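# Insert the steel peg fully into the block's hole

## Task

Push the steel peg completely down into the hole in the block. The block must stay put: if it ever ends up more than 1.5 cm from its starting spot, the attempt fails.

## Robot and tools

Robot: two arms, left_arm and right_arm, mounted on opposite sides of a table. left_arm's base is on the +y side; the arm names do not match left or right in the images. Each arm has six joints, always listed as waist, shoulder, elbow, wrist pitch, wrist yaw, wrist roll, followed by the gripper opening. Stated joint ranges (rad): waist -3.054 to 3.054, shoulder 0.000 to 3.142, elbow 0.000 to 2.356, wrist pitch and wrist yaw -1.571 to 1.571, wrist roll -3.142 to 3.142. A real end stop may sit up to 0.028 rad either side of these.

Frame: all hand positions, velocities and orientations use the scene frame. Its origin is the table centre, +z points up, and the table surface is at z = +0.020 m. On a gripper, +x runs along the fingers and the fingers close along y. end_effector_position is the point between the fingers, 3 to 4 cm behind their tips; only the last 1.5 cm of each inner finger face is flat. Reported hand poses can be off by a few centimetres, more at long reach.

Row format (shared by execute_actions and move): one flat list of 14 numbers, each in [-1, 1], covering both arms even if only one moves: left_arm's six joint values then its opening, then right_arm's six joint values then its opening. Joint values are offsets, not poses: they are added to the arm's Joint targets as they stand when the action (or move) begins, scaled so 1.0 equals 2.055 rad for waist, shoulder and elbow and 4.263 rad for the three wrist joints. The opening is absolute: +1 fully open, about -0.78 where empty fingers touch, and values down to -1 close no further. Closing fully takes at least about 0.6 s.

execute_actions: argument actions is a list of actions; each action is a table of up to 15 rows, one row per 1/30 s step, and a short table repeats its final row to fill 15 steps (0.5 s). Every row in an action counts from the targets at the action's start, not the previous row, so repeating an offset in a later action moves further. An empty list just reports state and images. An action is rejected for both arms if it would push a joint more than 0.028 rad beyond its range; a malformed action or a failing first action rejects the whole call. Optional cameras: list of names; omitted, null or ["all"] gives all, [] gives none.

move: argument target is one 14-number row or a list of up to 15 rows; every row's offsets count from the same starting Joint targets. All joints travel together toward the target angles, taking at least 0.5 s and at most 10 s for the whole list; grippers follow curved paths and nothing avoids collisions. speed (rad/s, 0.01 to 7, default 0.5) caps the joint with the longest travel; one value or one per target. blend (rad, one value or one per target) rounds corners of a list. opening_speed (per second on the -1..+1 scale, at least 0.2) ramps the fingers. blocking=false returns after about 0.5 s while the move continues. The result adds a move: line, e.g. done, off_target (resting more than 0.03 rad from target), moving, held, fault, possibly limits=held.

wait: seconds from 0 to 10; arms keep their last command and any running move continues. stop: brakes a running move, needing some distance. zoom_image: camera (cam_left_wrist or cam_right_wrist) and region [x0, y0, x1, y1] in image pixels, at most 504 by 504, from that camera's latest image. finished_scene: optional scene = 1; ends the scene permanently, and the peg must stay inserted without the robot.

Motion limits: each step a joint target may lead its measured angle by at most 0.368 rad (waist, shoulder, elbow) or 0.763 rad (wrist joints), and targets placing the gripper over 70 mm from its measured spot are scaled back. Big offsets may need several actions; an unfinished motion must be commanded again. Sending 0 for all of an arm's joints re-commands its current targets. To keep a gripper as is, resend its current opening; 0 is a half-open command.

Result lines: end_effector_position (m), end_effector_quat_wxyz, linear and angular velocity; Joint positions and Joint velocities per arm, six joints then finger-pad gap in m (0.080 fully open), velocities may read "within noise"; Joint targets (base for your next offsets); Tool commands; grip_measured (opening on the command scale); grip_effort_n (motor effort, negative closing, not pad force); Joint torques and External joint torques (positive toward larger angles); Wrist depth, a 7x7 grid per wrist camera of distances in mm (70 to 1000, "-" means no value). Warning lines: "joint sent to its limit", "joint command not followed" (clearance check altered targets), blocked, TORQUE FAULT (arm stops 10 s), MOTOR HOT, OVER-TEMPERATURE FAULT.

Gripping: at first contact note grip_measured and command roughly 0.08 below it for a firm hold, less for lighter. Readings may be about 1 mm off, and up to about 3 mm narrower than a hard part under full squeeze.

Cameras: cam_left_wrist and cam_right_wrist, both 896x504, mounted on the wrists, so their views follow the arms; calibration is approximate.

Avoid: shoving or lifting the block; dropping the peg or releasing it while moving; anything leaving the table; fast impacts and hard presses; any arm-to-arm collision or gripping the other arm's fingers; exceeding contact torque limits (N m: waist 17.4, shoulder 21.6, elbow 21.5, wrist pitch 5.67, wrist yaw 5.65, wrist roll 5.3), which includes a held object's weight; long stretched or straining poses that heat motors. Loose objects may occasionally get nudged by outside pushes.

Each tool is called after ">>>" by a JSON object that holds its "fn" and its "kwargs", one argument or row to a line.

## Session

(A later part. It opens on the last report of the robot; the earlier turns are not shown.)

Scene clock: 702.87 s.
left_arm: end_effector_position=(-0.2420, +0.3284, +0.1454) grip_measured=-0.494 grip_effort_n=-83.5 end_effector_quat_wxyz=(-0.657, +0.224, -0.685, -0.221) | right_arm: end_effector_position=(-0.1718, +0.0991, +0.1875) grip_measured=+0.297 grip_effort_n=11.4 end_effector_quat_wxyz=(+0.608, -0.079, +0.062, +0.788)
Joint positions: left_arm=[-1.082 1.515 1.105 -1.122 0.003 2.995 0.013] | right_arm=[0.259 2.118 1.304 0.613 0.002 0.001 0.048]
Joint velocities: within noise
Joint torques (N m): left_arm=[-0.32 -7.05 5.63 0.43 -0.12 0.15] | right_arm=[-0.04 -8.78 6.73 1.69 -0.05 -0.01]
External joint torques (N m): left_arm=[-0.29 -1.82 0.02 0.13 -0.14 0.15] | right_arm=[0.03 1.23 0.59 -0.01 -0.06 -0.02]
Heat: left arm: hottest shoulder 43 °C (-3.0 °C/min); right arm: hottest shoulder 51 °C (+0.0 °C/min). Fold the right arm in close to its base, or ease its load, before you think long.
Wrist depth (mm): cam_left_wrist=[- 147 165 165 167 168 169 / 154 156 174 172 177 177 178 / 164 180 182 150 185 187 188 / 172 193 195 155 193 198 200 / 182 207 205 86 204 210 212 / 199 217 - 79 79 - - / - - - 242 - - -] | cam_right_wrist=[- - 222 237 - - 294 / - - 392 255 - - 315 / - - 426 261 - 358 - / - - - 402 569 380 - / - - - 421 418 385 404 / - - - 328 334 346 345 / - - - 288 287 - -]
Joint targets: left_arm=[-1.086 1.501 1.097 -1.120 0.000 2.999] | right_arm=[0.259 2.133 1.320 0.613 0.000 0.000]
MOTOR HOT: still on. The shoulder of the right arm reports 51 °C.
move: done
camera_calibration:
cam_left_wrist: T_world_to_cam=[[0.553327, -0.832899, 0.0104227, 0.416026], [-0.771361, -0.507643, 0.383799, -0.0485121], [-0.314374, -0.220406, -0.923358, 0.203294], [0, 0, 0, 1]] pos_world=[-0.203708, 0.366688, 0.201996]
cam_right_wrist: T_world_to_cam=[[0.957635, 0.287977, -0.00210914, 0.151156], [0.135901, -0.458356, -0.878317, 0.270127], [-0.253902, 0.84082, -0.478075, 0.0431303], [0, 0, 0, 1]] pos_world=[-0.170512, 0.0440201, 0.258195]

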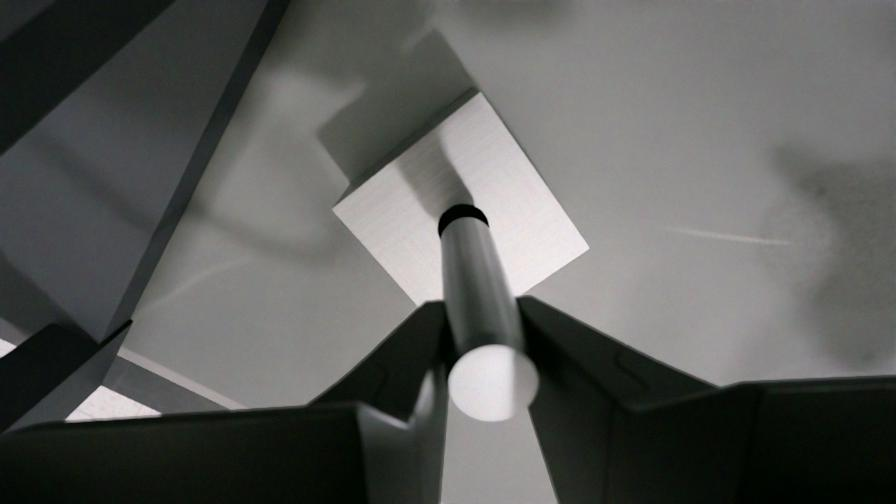

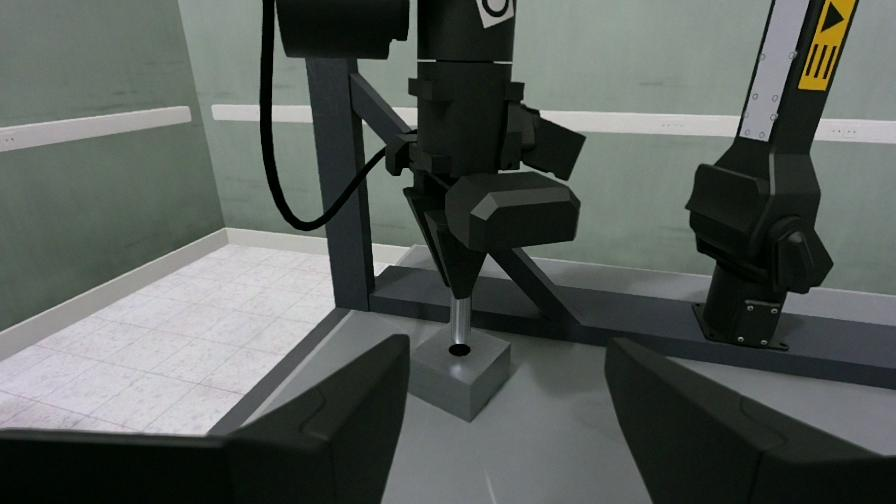

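>>> {"fn": "move", "kwargs": {
  "target": [-0.0012, 0, -0.0106, 0.00605, 0, 0, -0.6, 0, 0, 0, 0, 0, 0, 0.3],
  "speed": 0.08
}}

>>> {"fn": "zoom_image", "kwargs": {
  "camera": "cam_left_wrist",
  "region": [400, 170, 520, 290]
}}

>>> {"fn": "zoom_image", "kwargs": {
  "camera": "cam_right_wrist",
  "region": [400, 270, 520, 390]
}}

Scene clock: 724.83 s.
left_arm: end_effector_position=(-0.2422, +0.3289, +0.1402) grip_measured=-0.494 grip_effort_n=-83.5 end_effector_quat_wxyz=(-0.656, +0.223, -0.687, -0.220) | right_arm: end_effector_position=(-0.1718, +0.0991, +0.1875) grip_measured=+0.297 grip_effort_n=11.4 end_effector_quat_wxyz=(+0.608, -0.079, +0.062, +0.788)
Joint positions: left_arm=[-1.084 1.514 1.083 -1.096 0.003 2.995 0.013] | right_arm=[0.259 2.118 1.304 0.613 0.002 0.001 0.048]
Joint velocities: within noise
Joint torques (N m): left_arm=[-0.19 -6.95 5.43 0.36 -0.08 0.13] | right_arm=[-0.01 -8.44 6.98 1.69 -0.09 -0.13]
External joint torques (N m): left_arm=[-0.24 -1.74 -0.1 0.08 -0.09 0.13] | right_arm=[0.03 1.57 0.84 -0.01 -0.09 -0.13]
Heat: left arm: hottest shoulder 45 °C (+0.0 °C/min); right arm: hottest shoulder 51 °C (+0.0 °C/min). Fold the right arm in close to its base, or ease its load, before you think long.
Wrist depth (mm): cam_left_wrist=[- 142 161 160 162 163 164 / 149 151 169 167 171 171 173 / 159 176 177 145 179 182 183 / 167 186 189 152 158 193 194 / 177 201 199 86 160 205 206 / 196 211 - 79 79 - - / - - - 233 - - -] | cam_right_wrist=[- - 222 237 - - 296 / - - 393 254 - - 317 / - - 426 265 - 358 - / - - - 320 569 382 - / - - - 427 418 386 403 / - - - 330 335 349 345 / - - - 288 287 - -]
Joint targets: left_arm=[-1.088 1.501 1.075 -1.094 0.000 2.999] | right_arm=[0.259 2.133 1.320 0.613 0.000 0.000]
MOTOR HOT: still on. The shoulder of the right arm reports 51 °C.
move: done
camera_calibration:
cam_left_wrist: T_world_to_cam=[[0.551433, -0.834159, 0.0100402, 0.416682], [-0.771009, -0.505018, 0.387946, -0.0477414], [-0.318538, -0.221668, -0.921627, 0.19765], [0, 0, 0, 1]] pos_world=[-0.203622, 0.367281, 0.196497]
cam_right_wrist: T_world_to_cam=[[0.957635, 0.287977, -0.00210914, 0.151156], [0.135901, -0.458356, -0.878317, 0.270127], [-0.253902, 0.84082, -0.478075, 0.0431303], [0, 0, 0, 1]] pos_world=[-0.170512, 0.0440201, 0.258195]

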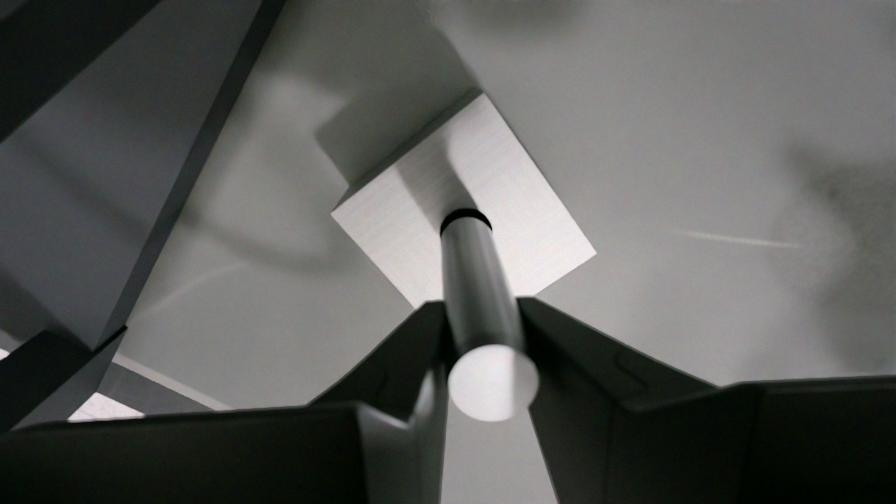

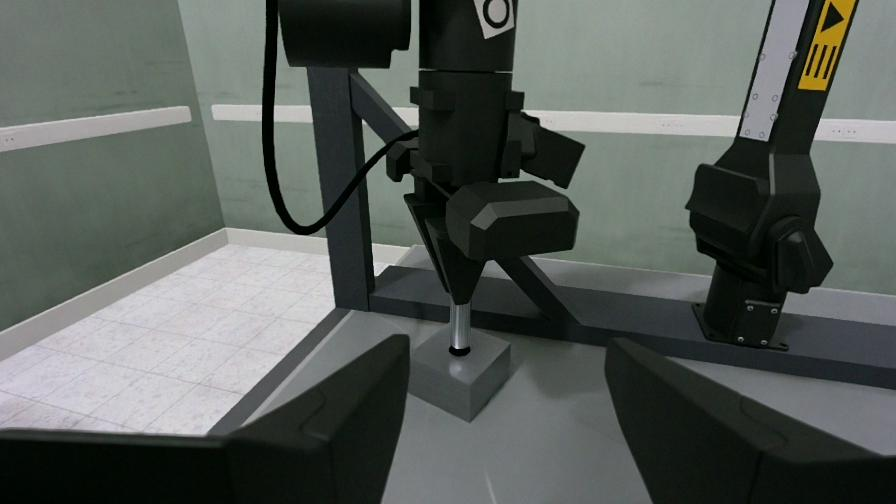

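Scaled by 4.200 from the camera's 896x504 image, which has a finer 1280x720 frame.

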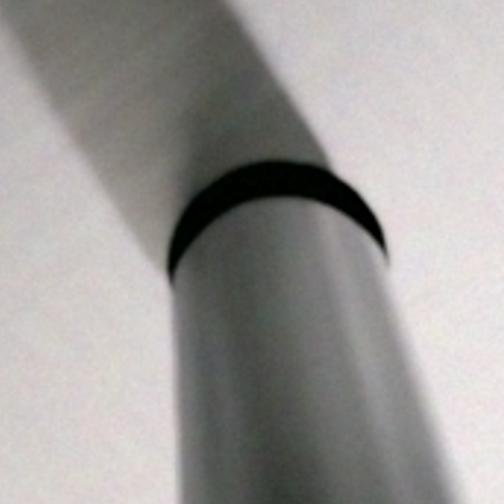

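Scaled by 4.200 from the camera's 896x504 image, which has a finer 1280x720 frame.

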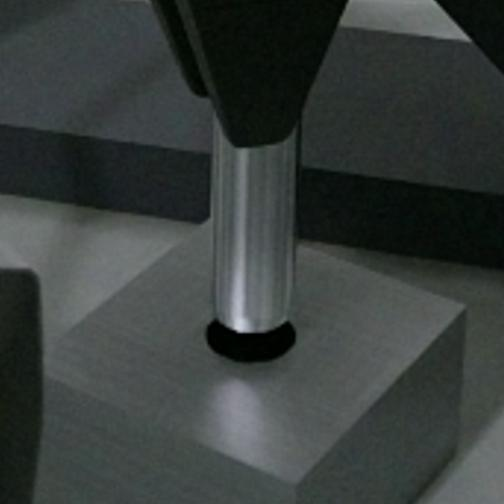

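>>> {"fn": "zoom_image", "kwargs": {
  "camera": "cam_right_wrist",
  "region": [435, 315, 485, 365]
}}

>>> {"fn": "zoom_image", "kwargs": {
  "camera": "cam_left_wrist",
  "region": [430, 200, 500, 270]
}}

Scaled by 10.080 from the camera's 896x504 image, which has a finer 1280x720 frame.

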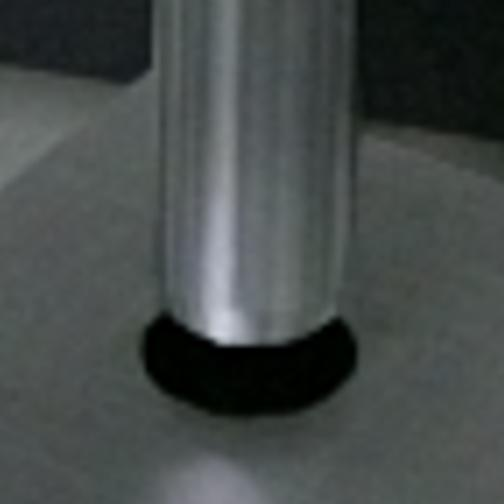

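Scaled by 7.200 from the camera's 896x504 image, which has a finer 1280x720 frame.

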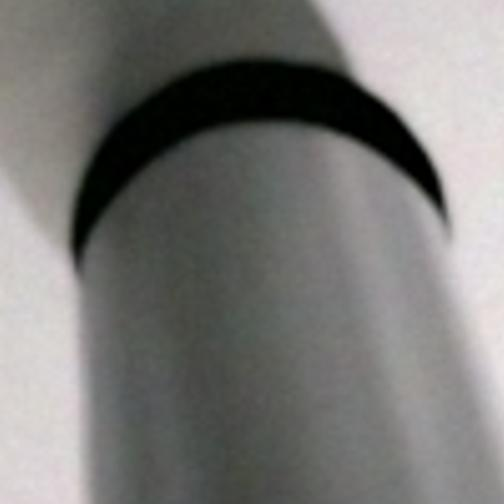

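>>> {"fn": "move", "kwargs": {
  "target": [0, 0, -0.0085, 0.0048, 0, 0, -0.6, 0, 0, 0, 0, 0, 0, 0.3],
  "speed": 0.08
}}

Scene clock: 754.60 s.
left_arm: end_effector_position=(-0.2420, +0.3290, +0.1360) grip_measured=-0.494 grip_effort_n=-83.5 end_effector_quat_wxyz=(-0.655, +0.223, -0.688, -0.220) | right_arm: end_effector_position=(-0.1718, +0.0991, +0.1875) grip_measured=+0.297 grip_effort_n=11.4 end_effector_quat_wxyz=(+0.608, -0.079, +0.062, +0.788)
Joint positions: left_arm=[-1.084 1.514 1.066 -1.076 0.003 2.995 0.013] | right_arm=[0.259 2.118 1.304 0.613 0.002 0.001 0.048]
Joint velocities: within noise
Joint torques (N m): left_arm=[-0.65 -7.11 5.44 0.34 -0.12 0.17] | right_arm=[0.13 -8.57 6.88 1.74 -0.03 -0.08]
External joint torques (N m): left_arm=[-0.63 -1.87 -0.17 0.03 -0.14 0.17] | right_arm=[0.28 1.4 0.77 0.06 -0.04 -0.09]
Heat: left arm: hottest shoulder 46 °C (+3.0 °C/min); right arm: hottest shoulder 52 °C (+1.0 °C/min). Fold the right arm in close to its base, or ease its load, before you think long.
Wrist depth (mm): cam_left_wrist=[- 138 157 158 158 159 160 / 145 147 165 163 167 168 169 / 152 173 173 142 175 177 179 / 162 182 185 147 153 188 190 / 175 197 195 86 155 201 202 / 198 206 - 79 79 - - / - - - 228 - - -] | cam_right_wrist=[- - 220 237 - - 295 / - - 396 256 - - 316 / - - 425 268 - 360 - / - - - 303 530 384 - / - - - 424 417 386 404 / - - - 331 334 345 346 / - - - 290 286 - -]
Joint targets: left_arm=[-1.088 1.501 1.058 -1.074 0.000 2.999] | right_arm=[0.259 2.133 1.320 0.613 0.000 0.000]
MOTOR HOT: still on. The shoulder of the right arm reports 52 °C.
move: done
camera_calibration:
cam_left_wrist: T_world_to_cam=[[0.551449, -0.834152, 0.00972846, 0.416789], [-0.769958, -0.504453, 0.390759, -0.0462471], [-0.321045, -0.222974, -0.920442, 0.193474], [0, 0, 0, 1]] pos_world=[-0.203332, 0.367475, 0.192098]
cam_right_wrist: T_world_to_cam=[[0.957635, 0.287977, -0.00210914, 0.151156], [0.135901, -0.458356, -0.878317, 0.270127], [-0.253902, 0.84082, -0.478075, 0.0431303], [0, 0, 0, 1]] pos_world=[-0.170512, 0.0440201, 0.258195]

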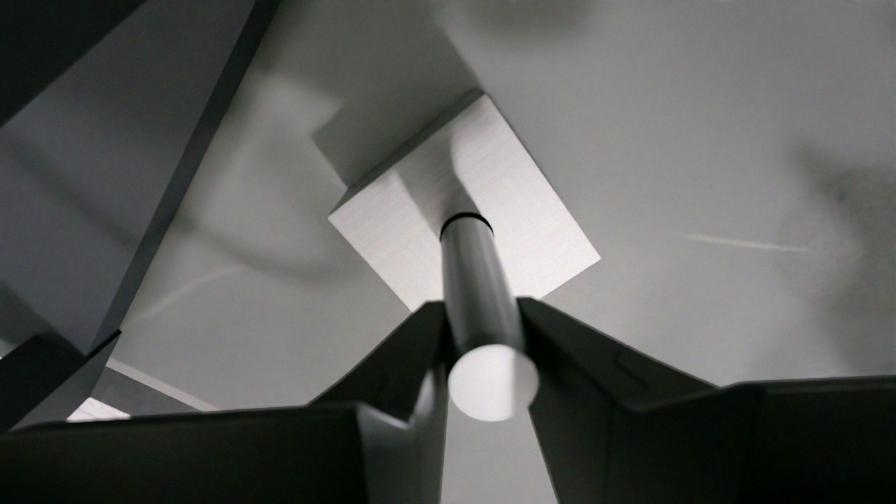

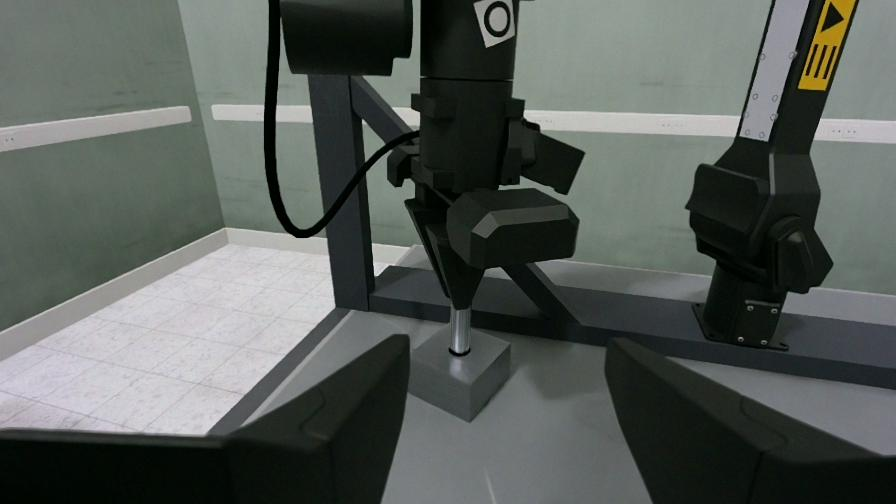

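>>> {"fn": "zoom_image", "kwargs": {
  "camera": "cam_left_wrist",
  "region": [400, 170, 520, 290]
}}

>>> {"fn": "zoom_image", "kwargs": {
  "camera": "cam_right_wrist",
  "region": [420, 310, 500, 390]
}}

Scaled by 4.200 from the camera's 896x504 image, which has a finer 1280x720 frame.

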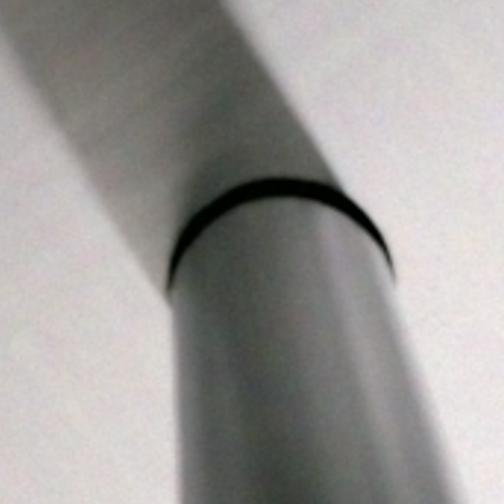

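Scaled by 6.300 from the camera's 896x504 image, which has a finer 1280x720 frame.

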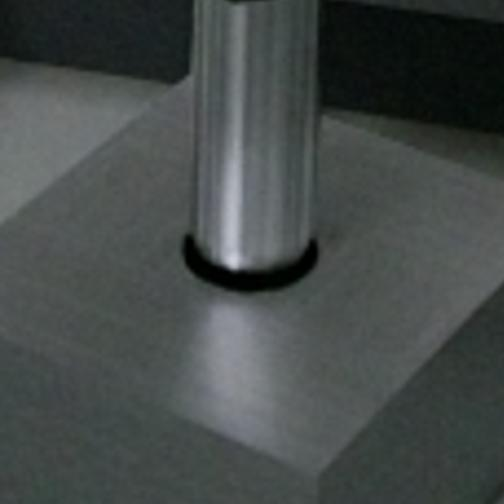

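>>> {"fn": "zoom_image", "kwargs": {
  "camera": "cam_right_wrist",
  "region": [440, 330, 480, 370]
}}

>>> {"fn": "zoom_image", "kwargs": {
  "camera": "cam_left_wrist",
  "region": [430, 200, 510, 280]
}}

Scaled by 12.600 from the camera's 896x504 image, which has a finer 1280x720 frame.

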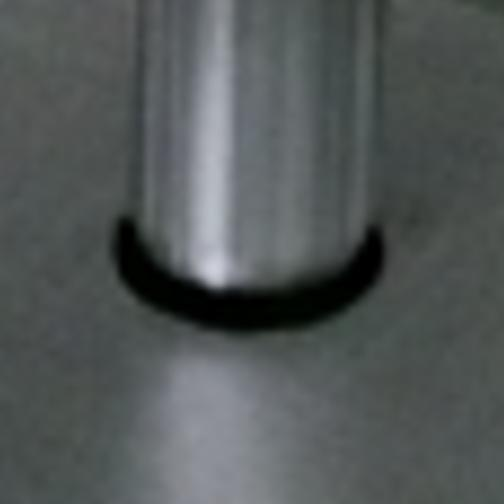

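Scaled by 6.300 from the camera's 896x504 image, which has a finer 1280x720 frame.

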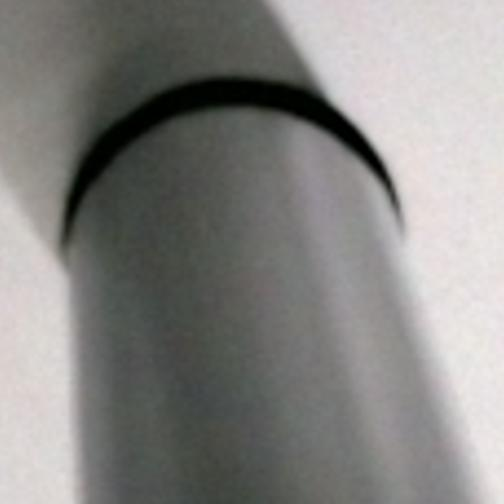

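>>> {"fn": "zoom_image", "kwargs": {
  "camera": "cam_right_wrist",
  "region": [400, 300, 530, 430]
}}

Scaled by 3.877 from the camera's 896x504 image, which has a finer 1280x720 frame.

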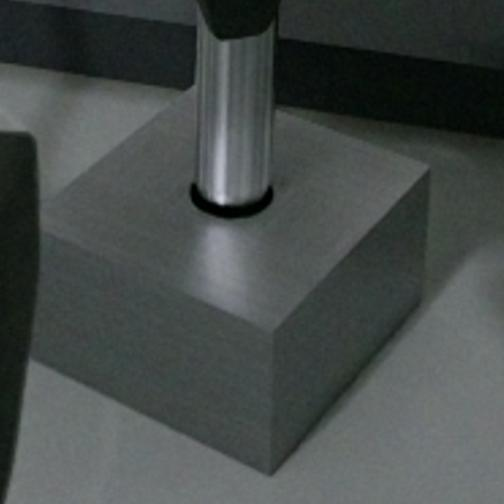

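>>> {"fn": "zoom_image", "kwargs": {
  "camera": "cam_right_wrist",
  "region": [435, 300, 485, 350]
}}

>>> {"fn": "zoom_image", "kwargs": {
  "camera": "cam_right_wrist",
  "region": [445, 375, 495, 425]
}}

>>> {"fn": "zoom_image", "kwargs": {
  "camera": "cam_right_wrist",
  "region": [485, 335, 535, 385]
}}

Scaled by 10.080 from the camera's 896x504 image, which has a finer 1280x720 frame.

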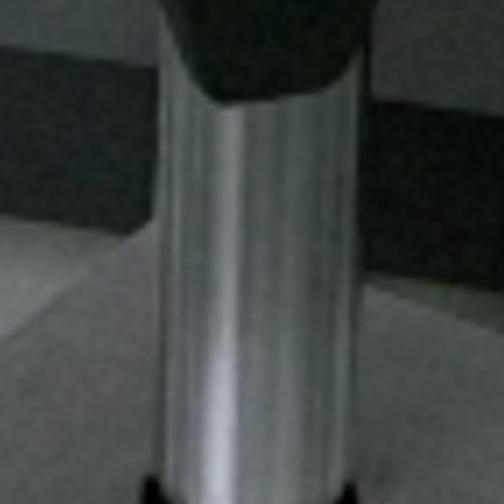

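Scaled by 10.080 from the camera's 896x504 image, which has a finer 1280x720 frame.

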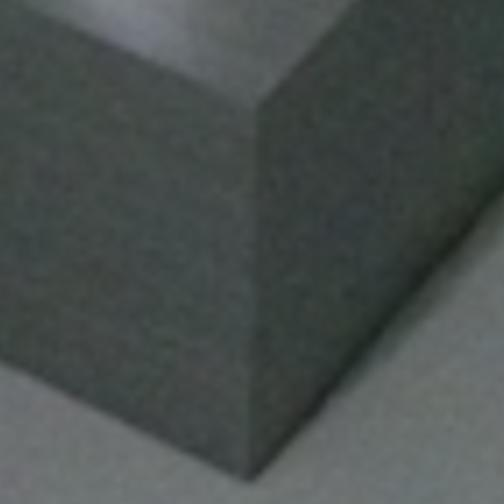

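Scaled by 10.080 from the camera's 896x504 image, which has a finer 1280x720 frame.

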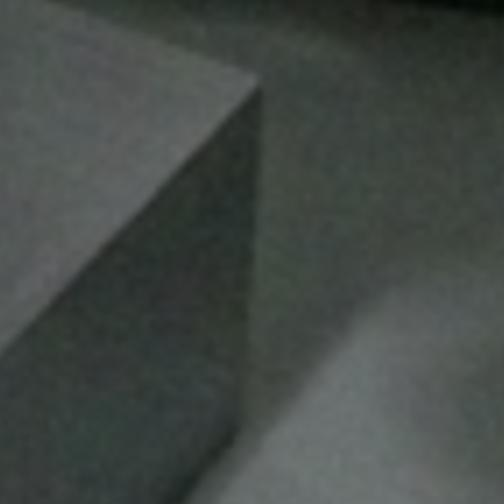

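>>> {"fn": "move", "kwargs": {
  "target": [0, 0.0117, 0, 0, 0, 0, -0.6, 0, 0, 0, 0, 0, 0, 0.3],
  "speed": 0.05
}}

>>> {"fn": "zoom_image", "kwargs": {
  "camera": "cam_right_wrist",
  "region": [435, 325, 485, 375]
}}

>>> {"fn": "zoom_image", "kwargs": {
  "camera": "cam_left_wrist",
  "region": [430, 200, 510, 280]
}}

Scene clock: 838.00 s.
left_arm: end_effector_position=(-0.2420, +0.3291, +0.1354) grip_measured=-0.494 grip_effort_n=-83.5 end_effector_quat_wxyz=(-0.656, +0.223, -0.687, -0.220) | right_arm: end_effector_position=(-0.1718, +0.0991, +0.1875) grip_measured=+0.297 grip_effort_n=11.4 end_effector_quat_wxyz=(+0.608, -0.079, +0.062, +0.788)
Joint positions: left_arm=[-1.084 1.516 1.065 -1.075 0.003 2.995 0.013] | right_arm=[0.259 2.118 1.304 0.613 0.002 0.001 0.048]
Joint velocities: within noise
Joint torques (N m): left_arm=[-0.46 -4.45 5.44 0.32 -0.11 0.2] | right_arm=[-0.03 -8.8 7.01 1.66 -0.06 -0.1]
External joint torques (N m): left_arm=[-0.46 0.77 -0.19 -0.01 -0.12 0.2] | right_arm=[0.02 1.17 0.9 -0.02 -0.07 -0.1]
Heat: left arm: hottest shoulder 47 °C (+0.0 °C/min); right arm: hottest shoulder 53 °C (+1.0 °C/min). Fold the right arm in close to its base, or ease its load, before you think long.
Wrist depth (mm): cam_left_wrist=[- 138 157 157 158 159 160 / 145 147 165 163 166 167 168 / 151 170 172 141 174 179 179 / 162 182 184 147 182 188 189 / 174 196 193 86 155 200 201 / 197 205 - 79 79 - - / - - - 226 - - -] | cam_right_wrist=[- - 222 237 - - 294 / - - 395 254 - - 317 / - - 423 266 - 358 - / - - - 302 530 382 - / - - - 422 419 387 400 / - - - 328 336 346 345 / - - - 287 285 - -]
Joint targets: left_arm=[-1.088 1.525 1.058 -1.074 0.000 2.999] | right_arm=[0.259 2.133 1.320 0.613 0.000 0.000]
MOTOR HOT: still on. The shoulder of the right arm reports 53 °C.
move: done
camera_calibration:
cam_left_wrist: T_world_to_cam=[[0.551466, -0.834139, 0.00988659, 0.416762], [-0.770449, -0.504744, 0.389413, -0.0457815], [-0.319834, -0.222365, -0.92101, 0.193147], [0, 0, 0, 1]] pos_world=[-0.203327, 0.367478, 0.191597]
cam_right_wrist: T_world_to_cam=[[0.957635, 0.287977, -0.00210914, 0.151156], [0.135901, -0.458356, -0.878317, 0.270127], [-0.253902, 0.84082, -0.478075, 0.0431303], [0, 0, 0, 1]] pos_world=[-0.170512, 0.0440201, 0.258195]

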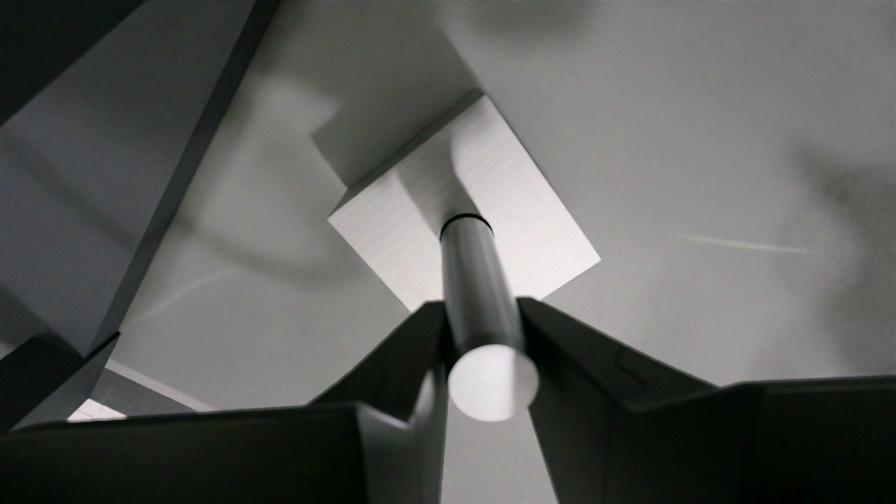

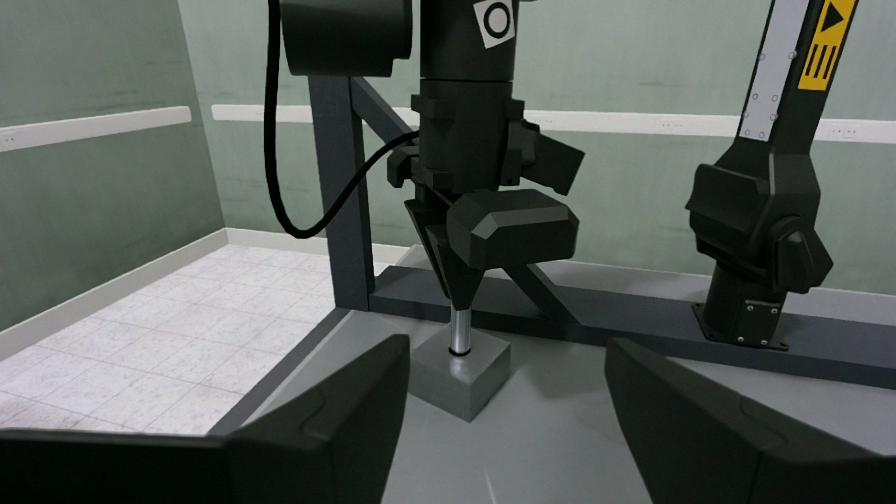

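Scaled by 10.080 from the camera's 896x504 image, which has a finer 1280x720 frame.

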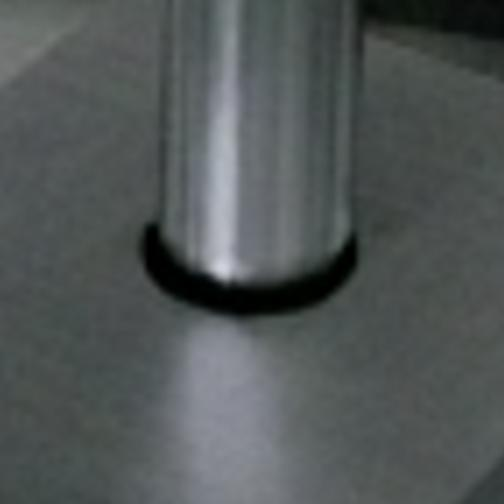

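Scaled by 6.300 from the camera's 896x504 image, which has a finer 1280x720 frame.

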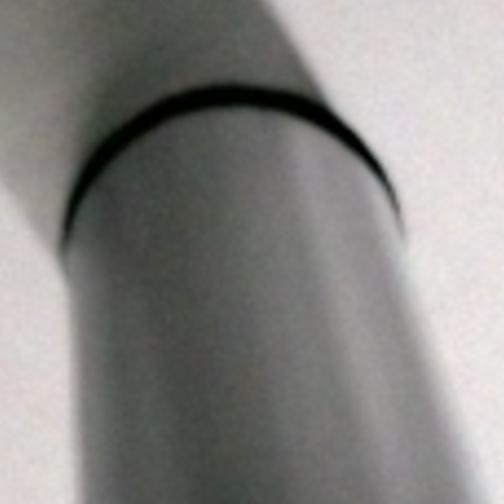

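>>> {"fn": "move", "kwargs": {
  "target": [0, 0.00065, -0.00207, 0.00169, 0, 0, -0.6, 0, 0, 0, 0, 0, 0, 0.3],
  "speed": 0.05
}}

>>> {"fn": "zoom_image", "kwargs": {
  "camera": "cam_right_wrist",
  "region": [435, 325, 485, 375]
}}

>>> {"fn": "zoom_image", "kwargs": {
  "camera": "cam_left_wrist",
  "region": [430, 200, 510, 280]
}}

Scene clock: 847.70 s.
left_arm: end_effector_position=(-0.2423, +0.3289, +0.1341) grip_measured=-0.494 grip_effort_n=-83.5 end_effector_quat_wxyz=(-0.655, +0.223, -0.687, -0.220) | right_arm: end_effector_position=(-0.1718, +0.0991, +0.1875) grip_measured=+0.297 grip_effort_n=11.4 end_effector_quat_wxyz=(+0.608, -0.079, +0.062, +0.788)
Joint positions: left_arm=[-1.084 1.518 1.061 -1.068 0.003 2.995 0.013] | right_arm=[0.259 2.118 1.304 0.613 0.002 0.001 0.048]
Joint velocities: within noise
Joint torques (N m): left_arm=[-0.37 -4.45 5.19 0.36 -0.11 0.19] | right_arm=[-0.1 -8.5 6.71 1.74 -0.03 -0.06]
External joint torques (N m): left_arm=[-0.41 0.72 -0.35 0.05 -0.11 0.19] | right_arm=[-0.07 1.54 0.56 0.04 -0.03 -0.06]
Heat: left arm: hottest shoulder 47 °C (+0.0 °C/min); right arm: hottest shoulder 53 °C (+1.0 °C/min). Fold the right arm in close to its base, or ease its load, before you think long.
Wrist depth (mm): cam_left_wrist=[138 138 155 156 157 158 158 / 143 145 164 161 165 166 167 / 151 169 172 139 173 177 177 / 161 183 182 145 151 186 187 / 173 195 193 86 153 199 200 / 198 204 - 79 79 - - / - - - 226 - - -] | cam_right_wrist=[- - 221 237 - - 295 / - - 397 255 - - 316 / - - 424 269 - 360 - / - - - 296 532 381 - / - - - 422 418 383 404 / - - - 330 336 346 346 / - - - 289 288 - -]
Joint targets: left_arm=[-1.088 1.526 1.054 -1.067 0.000 2.999] | right_arm=[0.259 2.133 1.320 0.613 0.000 0.000]
MOTOR HOT: still on. The shoulder of the right arm reports 53 °C.
move: done
camera_calibration:
cam_left_wrist: T_world_to_cam=[[0.55145, -0.83415, 0.00981572, 0.416788], [-0.770078, -0.504498, 0.390463, -0.0458261], [-0.320753, -0.22288, -0.920566, 0.191725], [0, 0, 0, 1]] pos_world=[-0.203631, 0.367276, 0.190298]
cam_right_wrist: T_world_to_cam=[[0.957635, 0.287977, -0.00210914, 0.151156], [0.135901, -0.458356, -0.878317, 0.270127], [-0.253902, 0.84082, -0.478075, 0.0431303], [0, 0, 0, 1]] pos_world=[-0.170512, 0.0440201, 0.258195]

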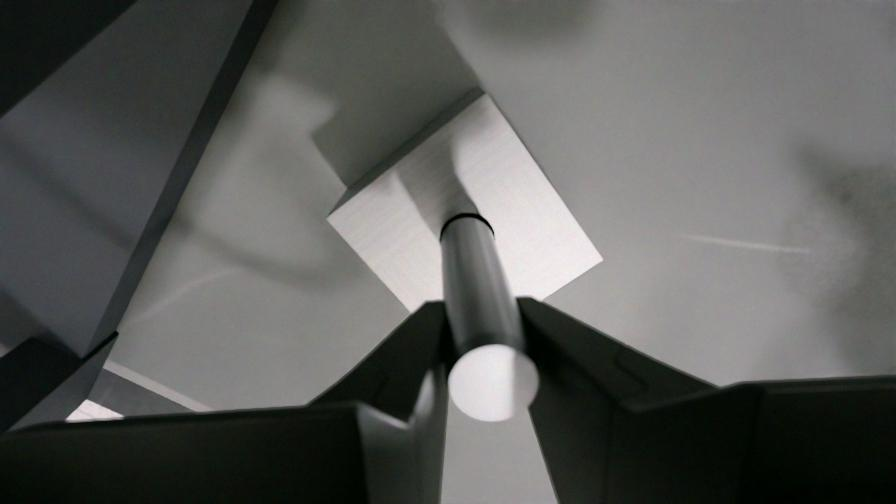

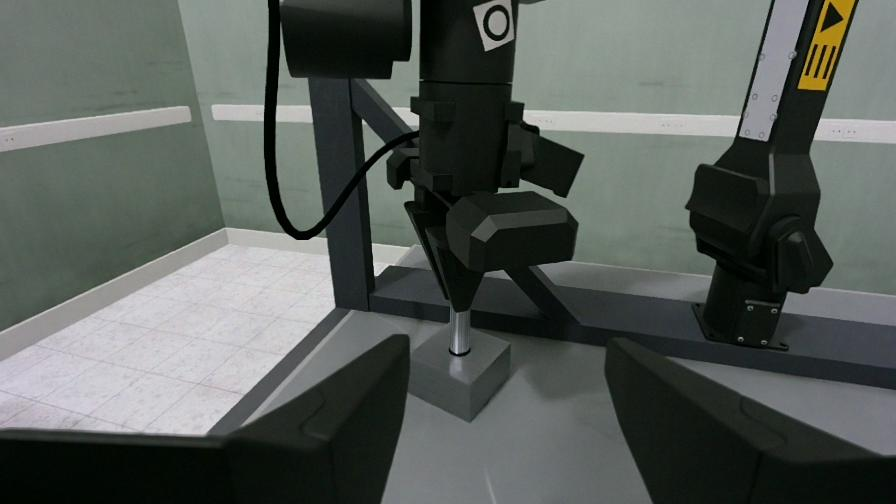

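Scaled by 10.080 from the camera's 896x504 image, which has a finer 1280x720 frame.

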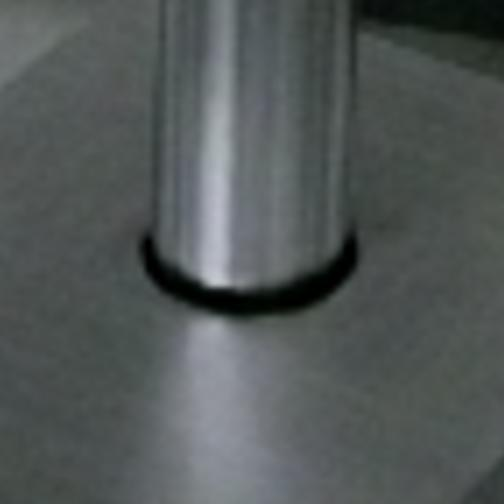

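Scaled by 6.300 from the camera's 896x504 image, which has a finer 1280x720 frame.

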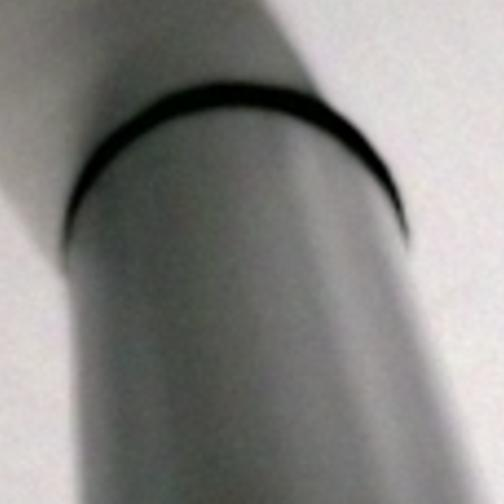

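>>> {"fn": "move", "kwargs": {
  "target": [0, 0.00087, -0.00275, 0.00186, 0, 0, -0.6, 0, 0, 0, 0, 0, 0, 0.3],
  "speed": 0.05
}}

>>> {"fn": "zoom_image", "kwargs": {
  "camera": "cam_right_wrist",
  "region": [435, 325, 485, 375]
}}

>>> {"fn": "zoom_image", "kwargs": {
  "camera": "cam_left_wrist",
  "region": [430, 200, 510, 280]
}}

Scene clock: 854.93 s.
left_arm: end_effector_position=(-0.2427, +0.3287, +0.1329) grip_measured=-0.494 grip_effort_n=-83.5 end_effector_quat_wxyz=(-0.654, +0.223, -0.688, -0.220) | right_arm: end_effector_position=(-0.1718, +0.0991, +0.1875) grip_measured=+0.297 grip_effort_n=11.4 end_effector_quat_wxyz=(+0.608, -0.079, +0.062, +0.788)
Joint positions: left_arm=[-1.084 1.518 1.057 -1.061 0.003 2.995 0.013] | right_arm=[0.259 2.118 1.304 0.613 0.002 0.001 0.048]
Joint velocities: within noise
Joint torques (N m): left_arm=[-0.44 -4.5 5.16 0.48 -0.09 0.3] | right_arm=[-0.33 -8.68 6.79 1.68 -0.03 -0.1]
External joint torques (N m): left_arm=[-0.44 0.66 -0.36 0.17 -0.1 0.3] | right_arm=[-0.35 1.26 0.71 0 -0.03 -0.1]
Heat: left arm: hottest shoulder 46 °C (-1.0 °C/min); right arm: hottest shoulder 53 °C (+1.0 °C/min). Fold the right arm in close to its base, or ease its load, before you think long.
Wrist depth (mm): cam_left_wrist=[136 136 154 155 156 156 157 / 143 144 162 160 164 165 165 / 150 167 170 138 171 175 175 / 160 180 182 144 150 185 186 / 174 194 192 86 152 198 198 / 200 203 - 79 79 - - / - - - 223 - - -] | cam_right_wrist=[- - 222 237 - - 296 / - - 388 255 - - 314 / - - 426 268 - 358 - / - - - 297 532 383 - / - - - 421 417 386 403 / - - - 328 334 346 345 / - - - 289 285 - -]
Joint targets: left_arm=[-1.088 1.528 1.048 -1.059 0.000 3.000] | right_arm=[0.259 2.133 1.320 0.613 0.000 0.000]
MOTOR HOT: still on. The shoulder of the right arm reports 53 °C.
move: done
camera_calibration:
cam_left_wrist: T_world_to_cam=[[0.551179, -0.834331, 0.00963762, 0.416873], [-0.769489, -0.503809, 0.392509, -0.0460501], [-0.322627, -0.223759, -0.919698, 0.190216], [0, 0, 0, 1]] pos_world=[-0.203838, 0.367172, 0.188998]
cam_right_wrist: T_world_to_cam=[[0.957635, 0.287977, -0.00210914, 0.151156], [0.135901, -0.458356, -0.878317, 0.270127], [-0.253902, 0.84082, -0.478075, 0.0431303], [0, 0, 0, 1]] pos_world=[-0.170512, 0.0440201, 0.258195]

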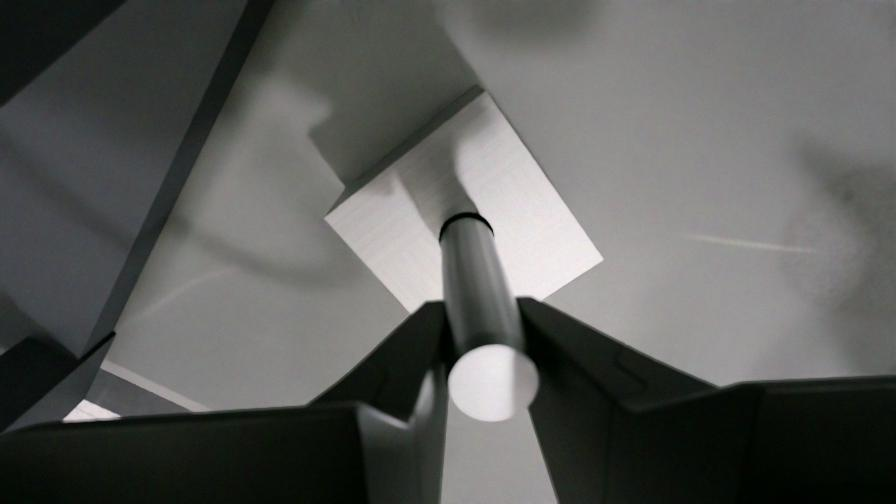

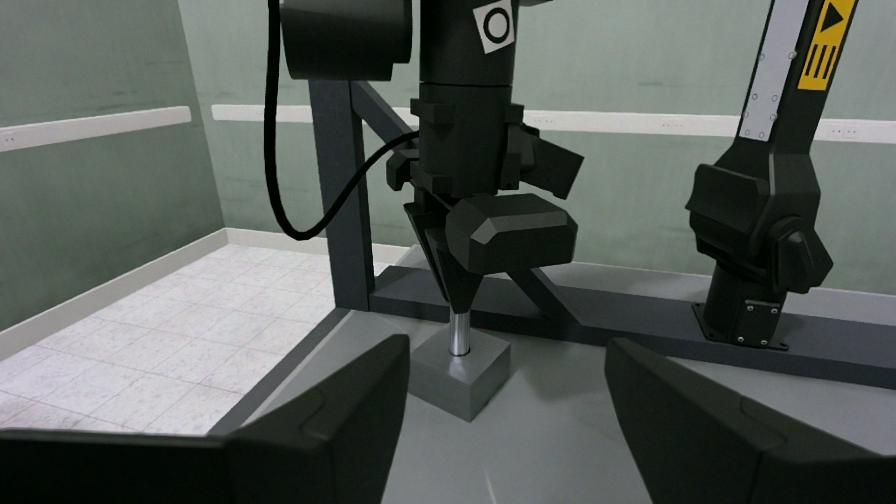

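Scaled by 10.080 from the camera's 896x504 image, which has a finer 1280x720 frame.

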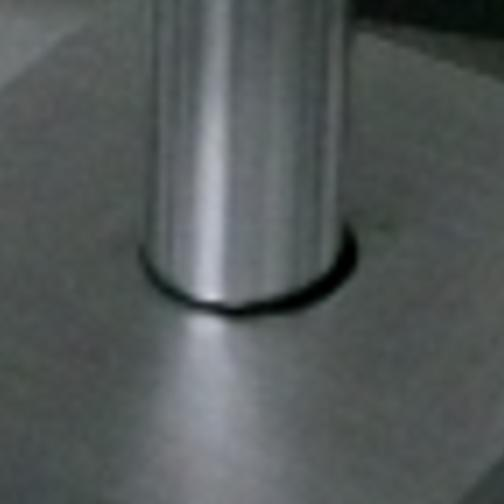

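Scaled by 6.300 from the camera's 896x504 image, which has a finer 1280x720 frame.

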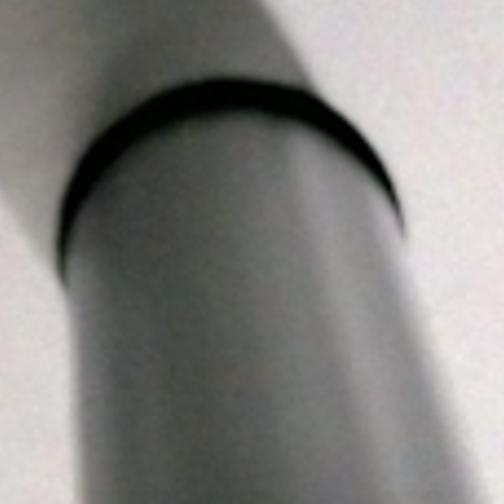

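>>> {"fn": "move", "kwargs": {
  "target": [0, 0.00146, -0.00097, 0.0003, 0, 0, -0.6, 0, 0, 0, 0, 0, 0, 0.3],
  "speed": 0.05
}}

>>> {"fn": "zoom_image", "kwargs": {
  "camera": "cam_right_wrist",
  "region": [435, 325, 485, 375]
}}

>>> {"fn": "zoom_image", "kwargs": {
  "camera": "cam_left_wrist",
  "region": [430, 200, 510, 280]
}}

Scene clock: 865.60 s.
left_arm: end_effector_position=(-0.2426, +0.3287, +0.1323) grip_measured=-0.494 grip_effort_n=-83.5 end_effector_quat_wxyz=(-0.655, +0.223, -0.688, -0.219) | right_arm: end_effector_position=(-0.1718, +0.0991, +0.1875) grip_measured=+0.297 grip_effort_n=11.4 end_effector_quat_wxyz=(+0.608, -0.079, +0.062, +0.788)
Joint positions: left_arm=[-1.084 1.52 1.056 -1.06 0.003 2.996 0.013] | right_arm=[0.259 2.118 1.304 0.613 0.002 0.001 0.048]
Joint velocities: within noise
Joint torques (N m): left_arm=[-0.48 -4.19 5.07 0.52 -0.11 0.16] | right_arm=[-0.16 -8.61 6.9 1.74 -0.08 -0.04]
External joint torques (N m): left_arm=[-0.5 0.99 -0.46 0.21 -0.12 0.16] | right_arm=[-0.11 1.26 0.87 0.07 -0.09 -0.05]
Heat: left arm: hottest shoulder 45 °C (-2.0 °C/min); right arm: hottest shoulder 53 °C (+0.0 °C/min). Fold the right arm in close to its base, or ease its load, before you think long.
Wrist depth (mm): cam_left_wrist=[136 135 154 155 155 156 156 / 142 145 162 160 164 165 165 / 150 169 170 137 171 174 175 / 159 180 182 144 149 185 185 / 173 192 191 86 151 197 198 / 200 202 - 79 79 - - / - - - 224 - - -] | cam_right_wrist=[- - 221 237 - - 295 / - - 388 255 - - 316 / - - 426 268 - 356 - / - - - 294 536 382 - / - - - 422 419 385 404 / - - - 328 335 348 346 / - - - 288 288 - -]
Joint targets: left_arm=[-1.088 1.532 1.046 -1.058 0.000 3.000] | right_arm=[0.259 2.133 1.320 0.613 0.000 0.000]
MOTOR HOT: still on. The shoulder of the right arm reports 53 °C.
move: done
camera_calibration:
cam_left_wrist: T_world_to_cam=[[0.55085, -0.834548, 0.00973229, 0.41679], [-0.770178, -0.5038, 0.391167, -0.0457506], [-0.321545, -0.22297, -0.920268, 0.189682], [0, 0, 0, 1]] pos_world=[-0.203833, 0.367075, 0.188398]
cam_right_wrist: T_world_to_cam=[[0.957635, 0.287977, -0.00210914, 0.151156], [0.135901, -0.458356, -0.878317, 0.270127], [-0.253902, 0.84082, -0.478075, 0.0431303], [0, 0, 0, 1]] pos_world=[-0.170512, 0.0440201, 0.258195]

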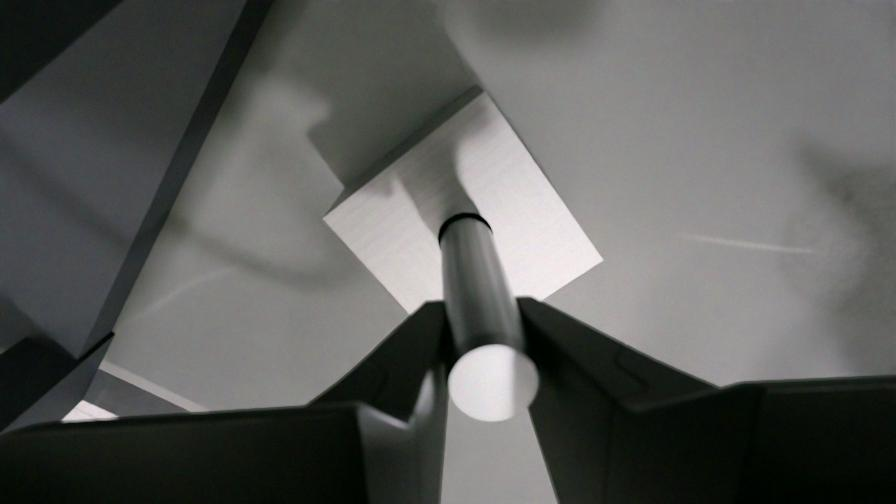

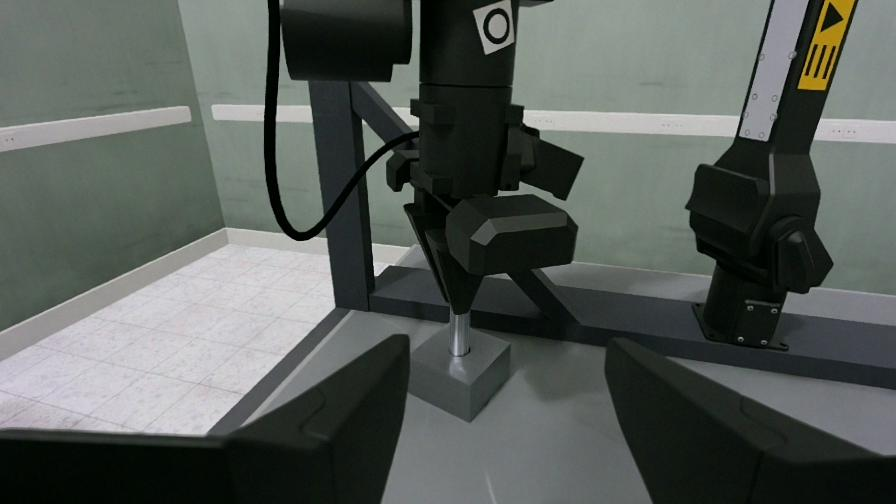

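Scaled by 10.080 from the camera's 896x504 image, which has a finer 1280x720 frame.

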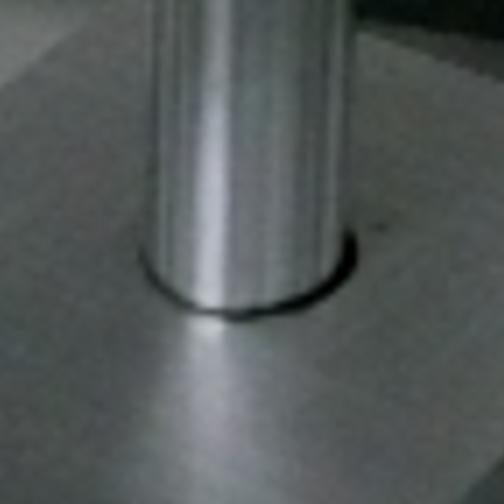

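Scaled by 6.300 from the camera's 896x504 image, which has a finer 1280x720 frame.

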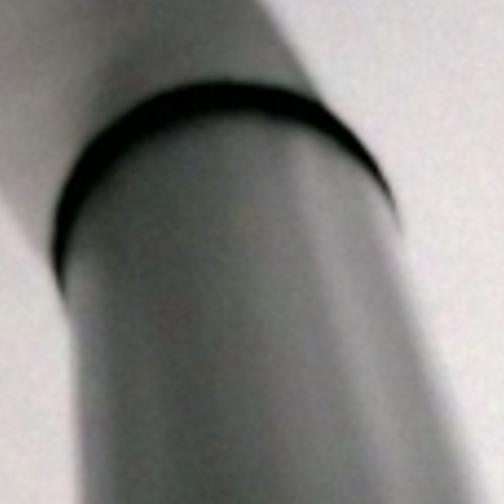

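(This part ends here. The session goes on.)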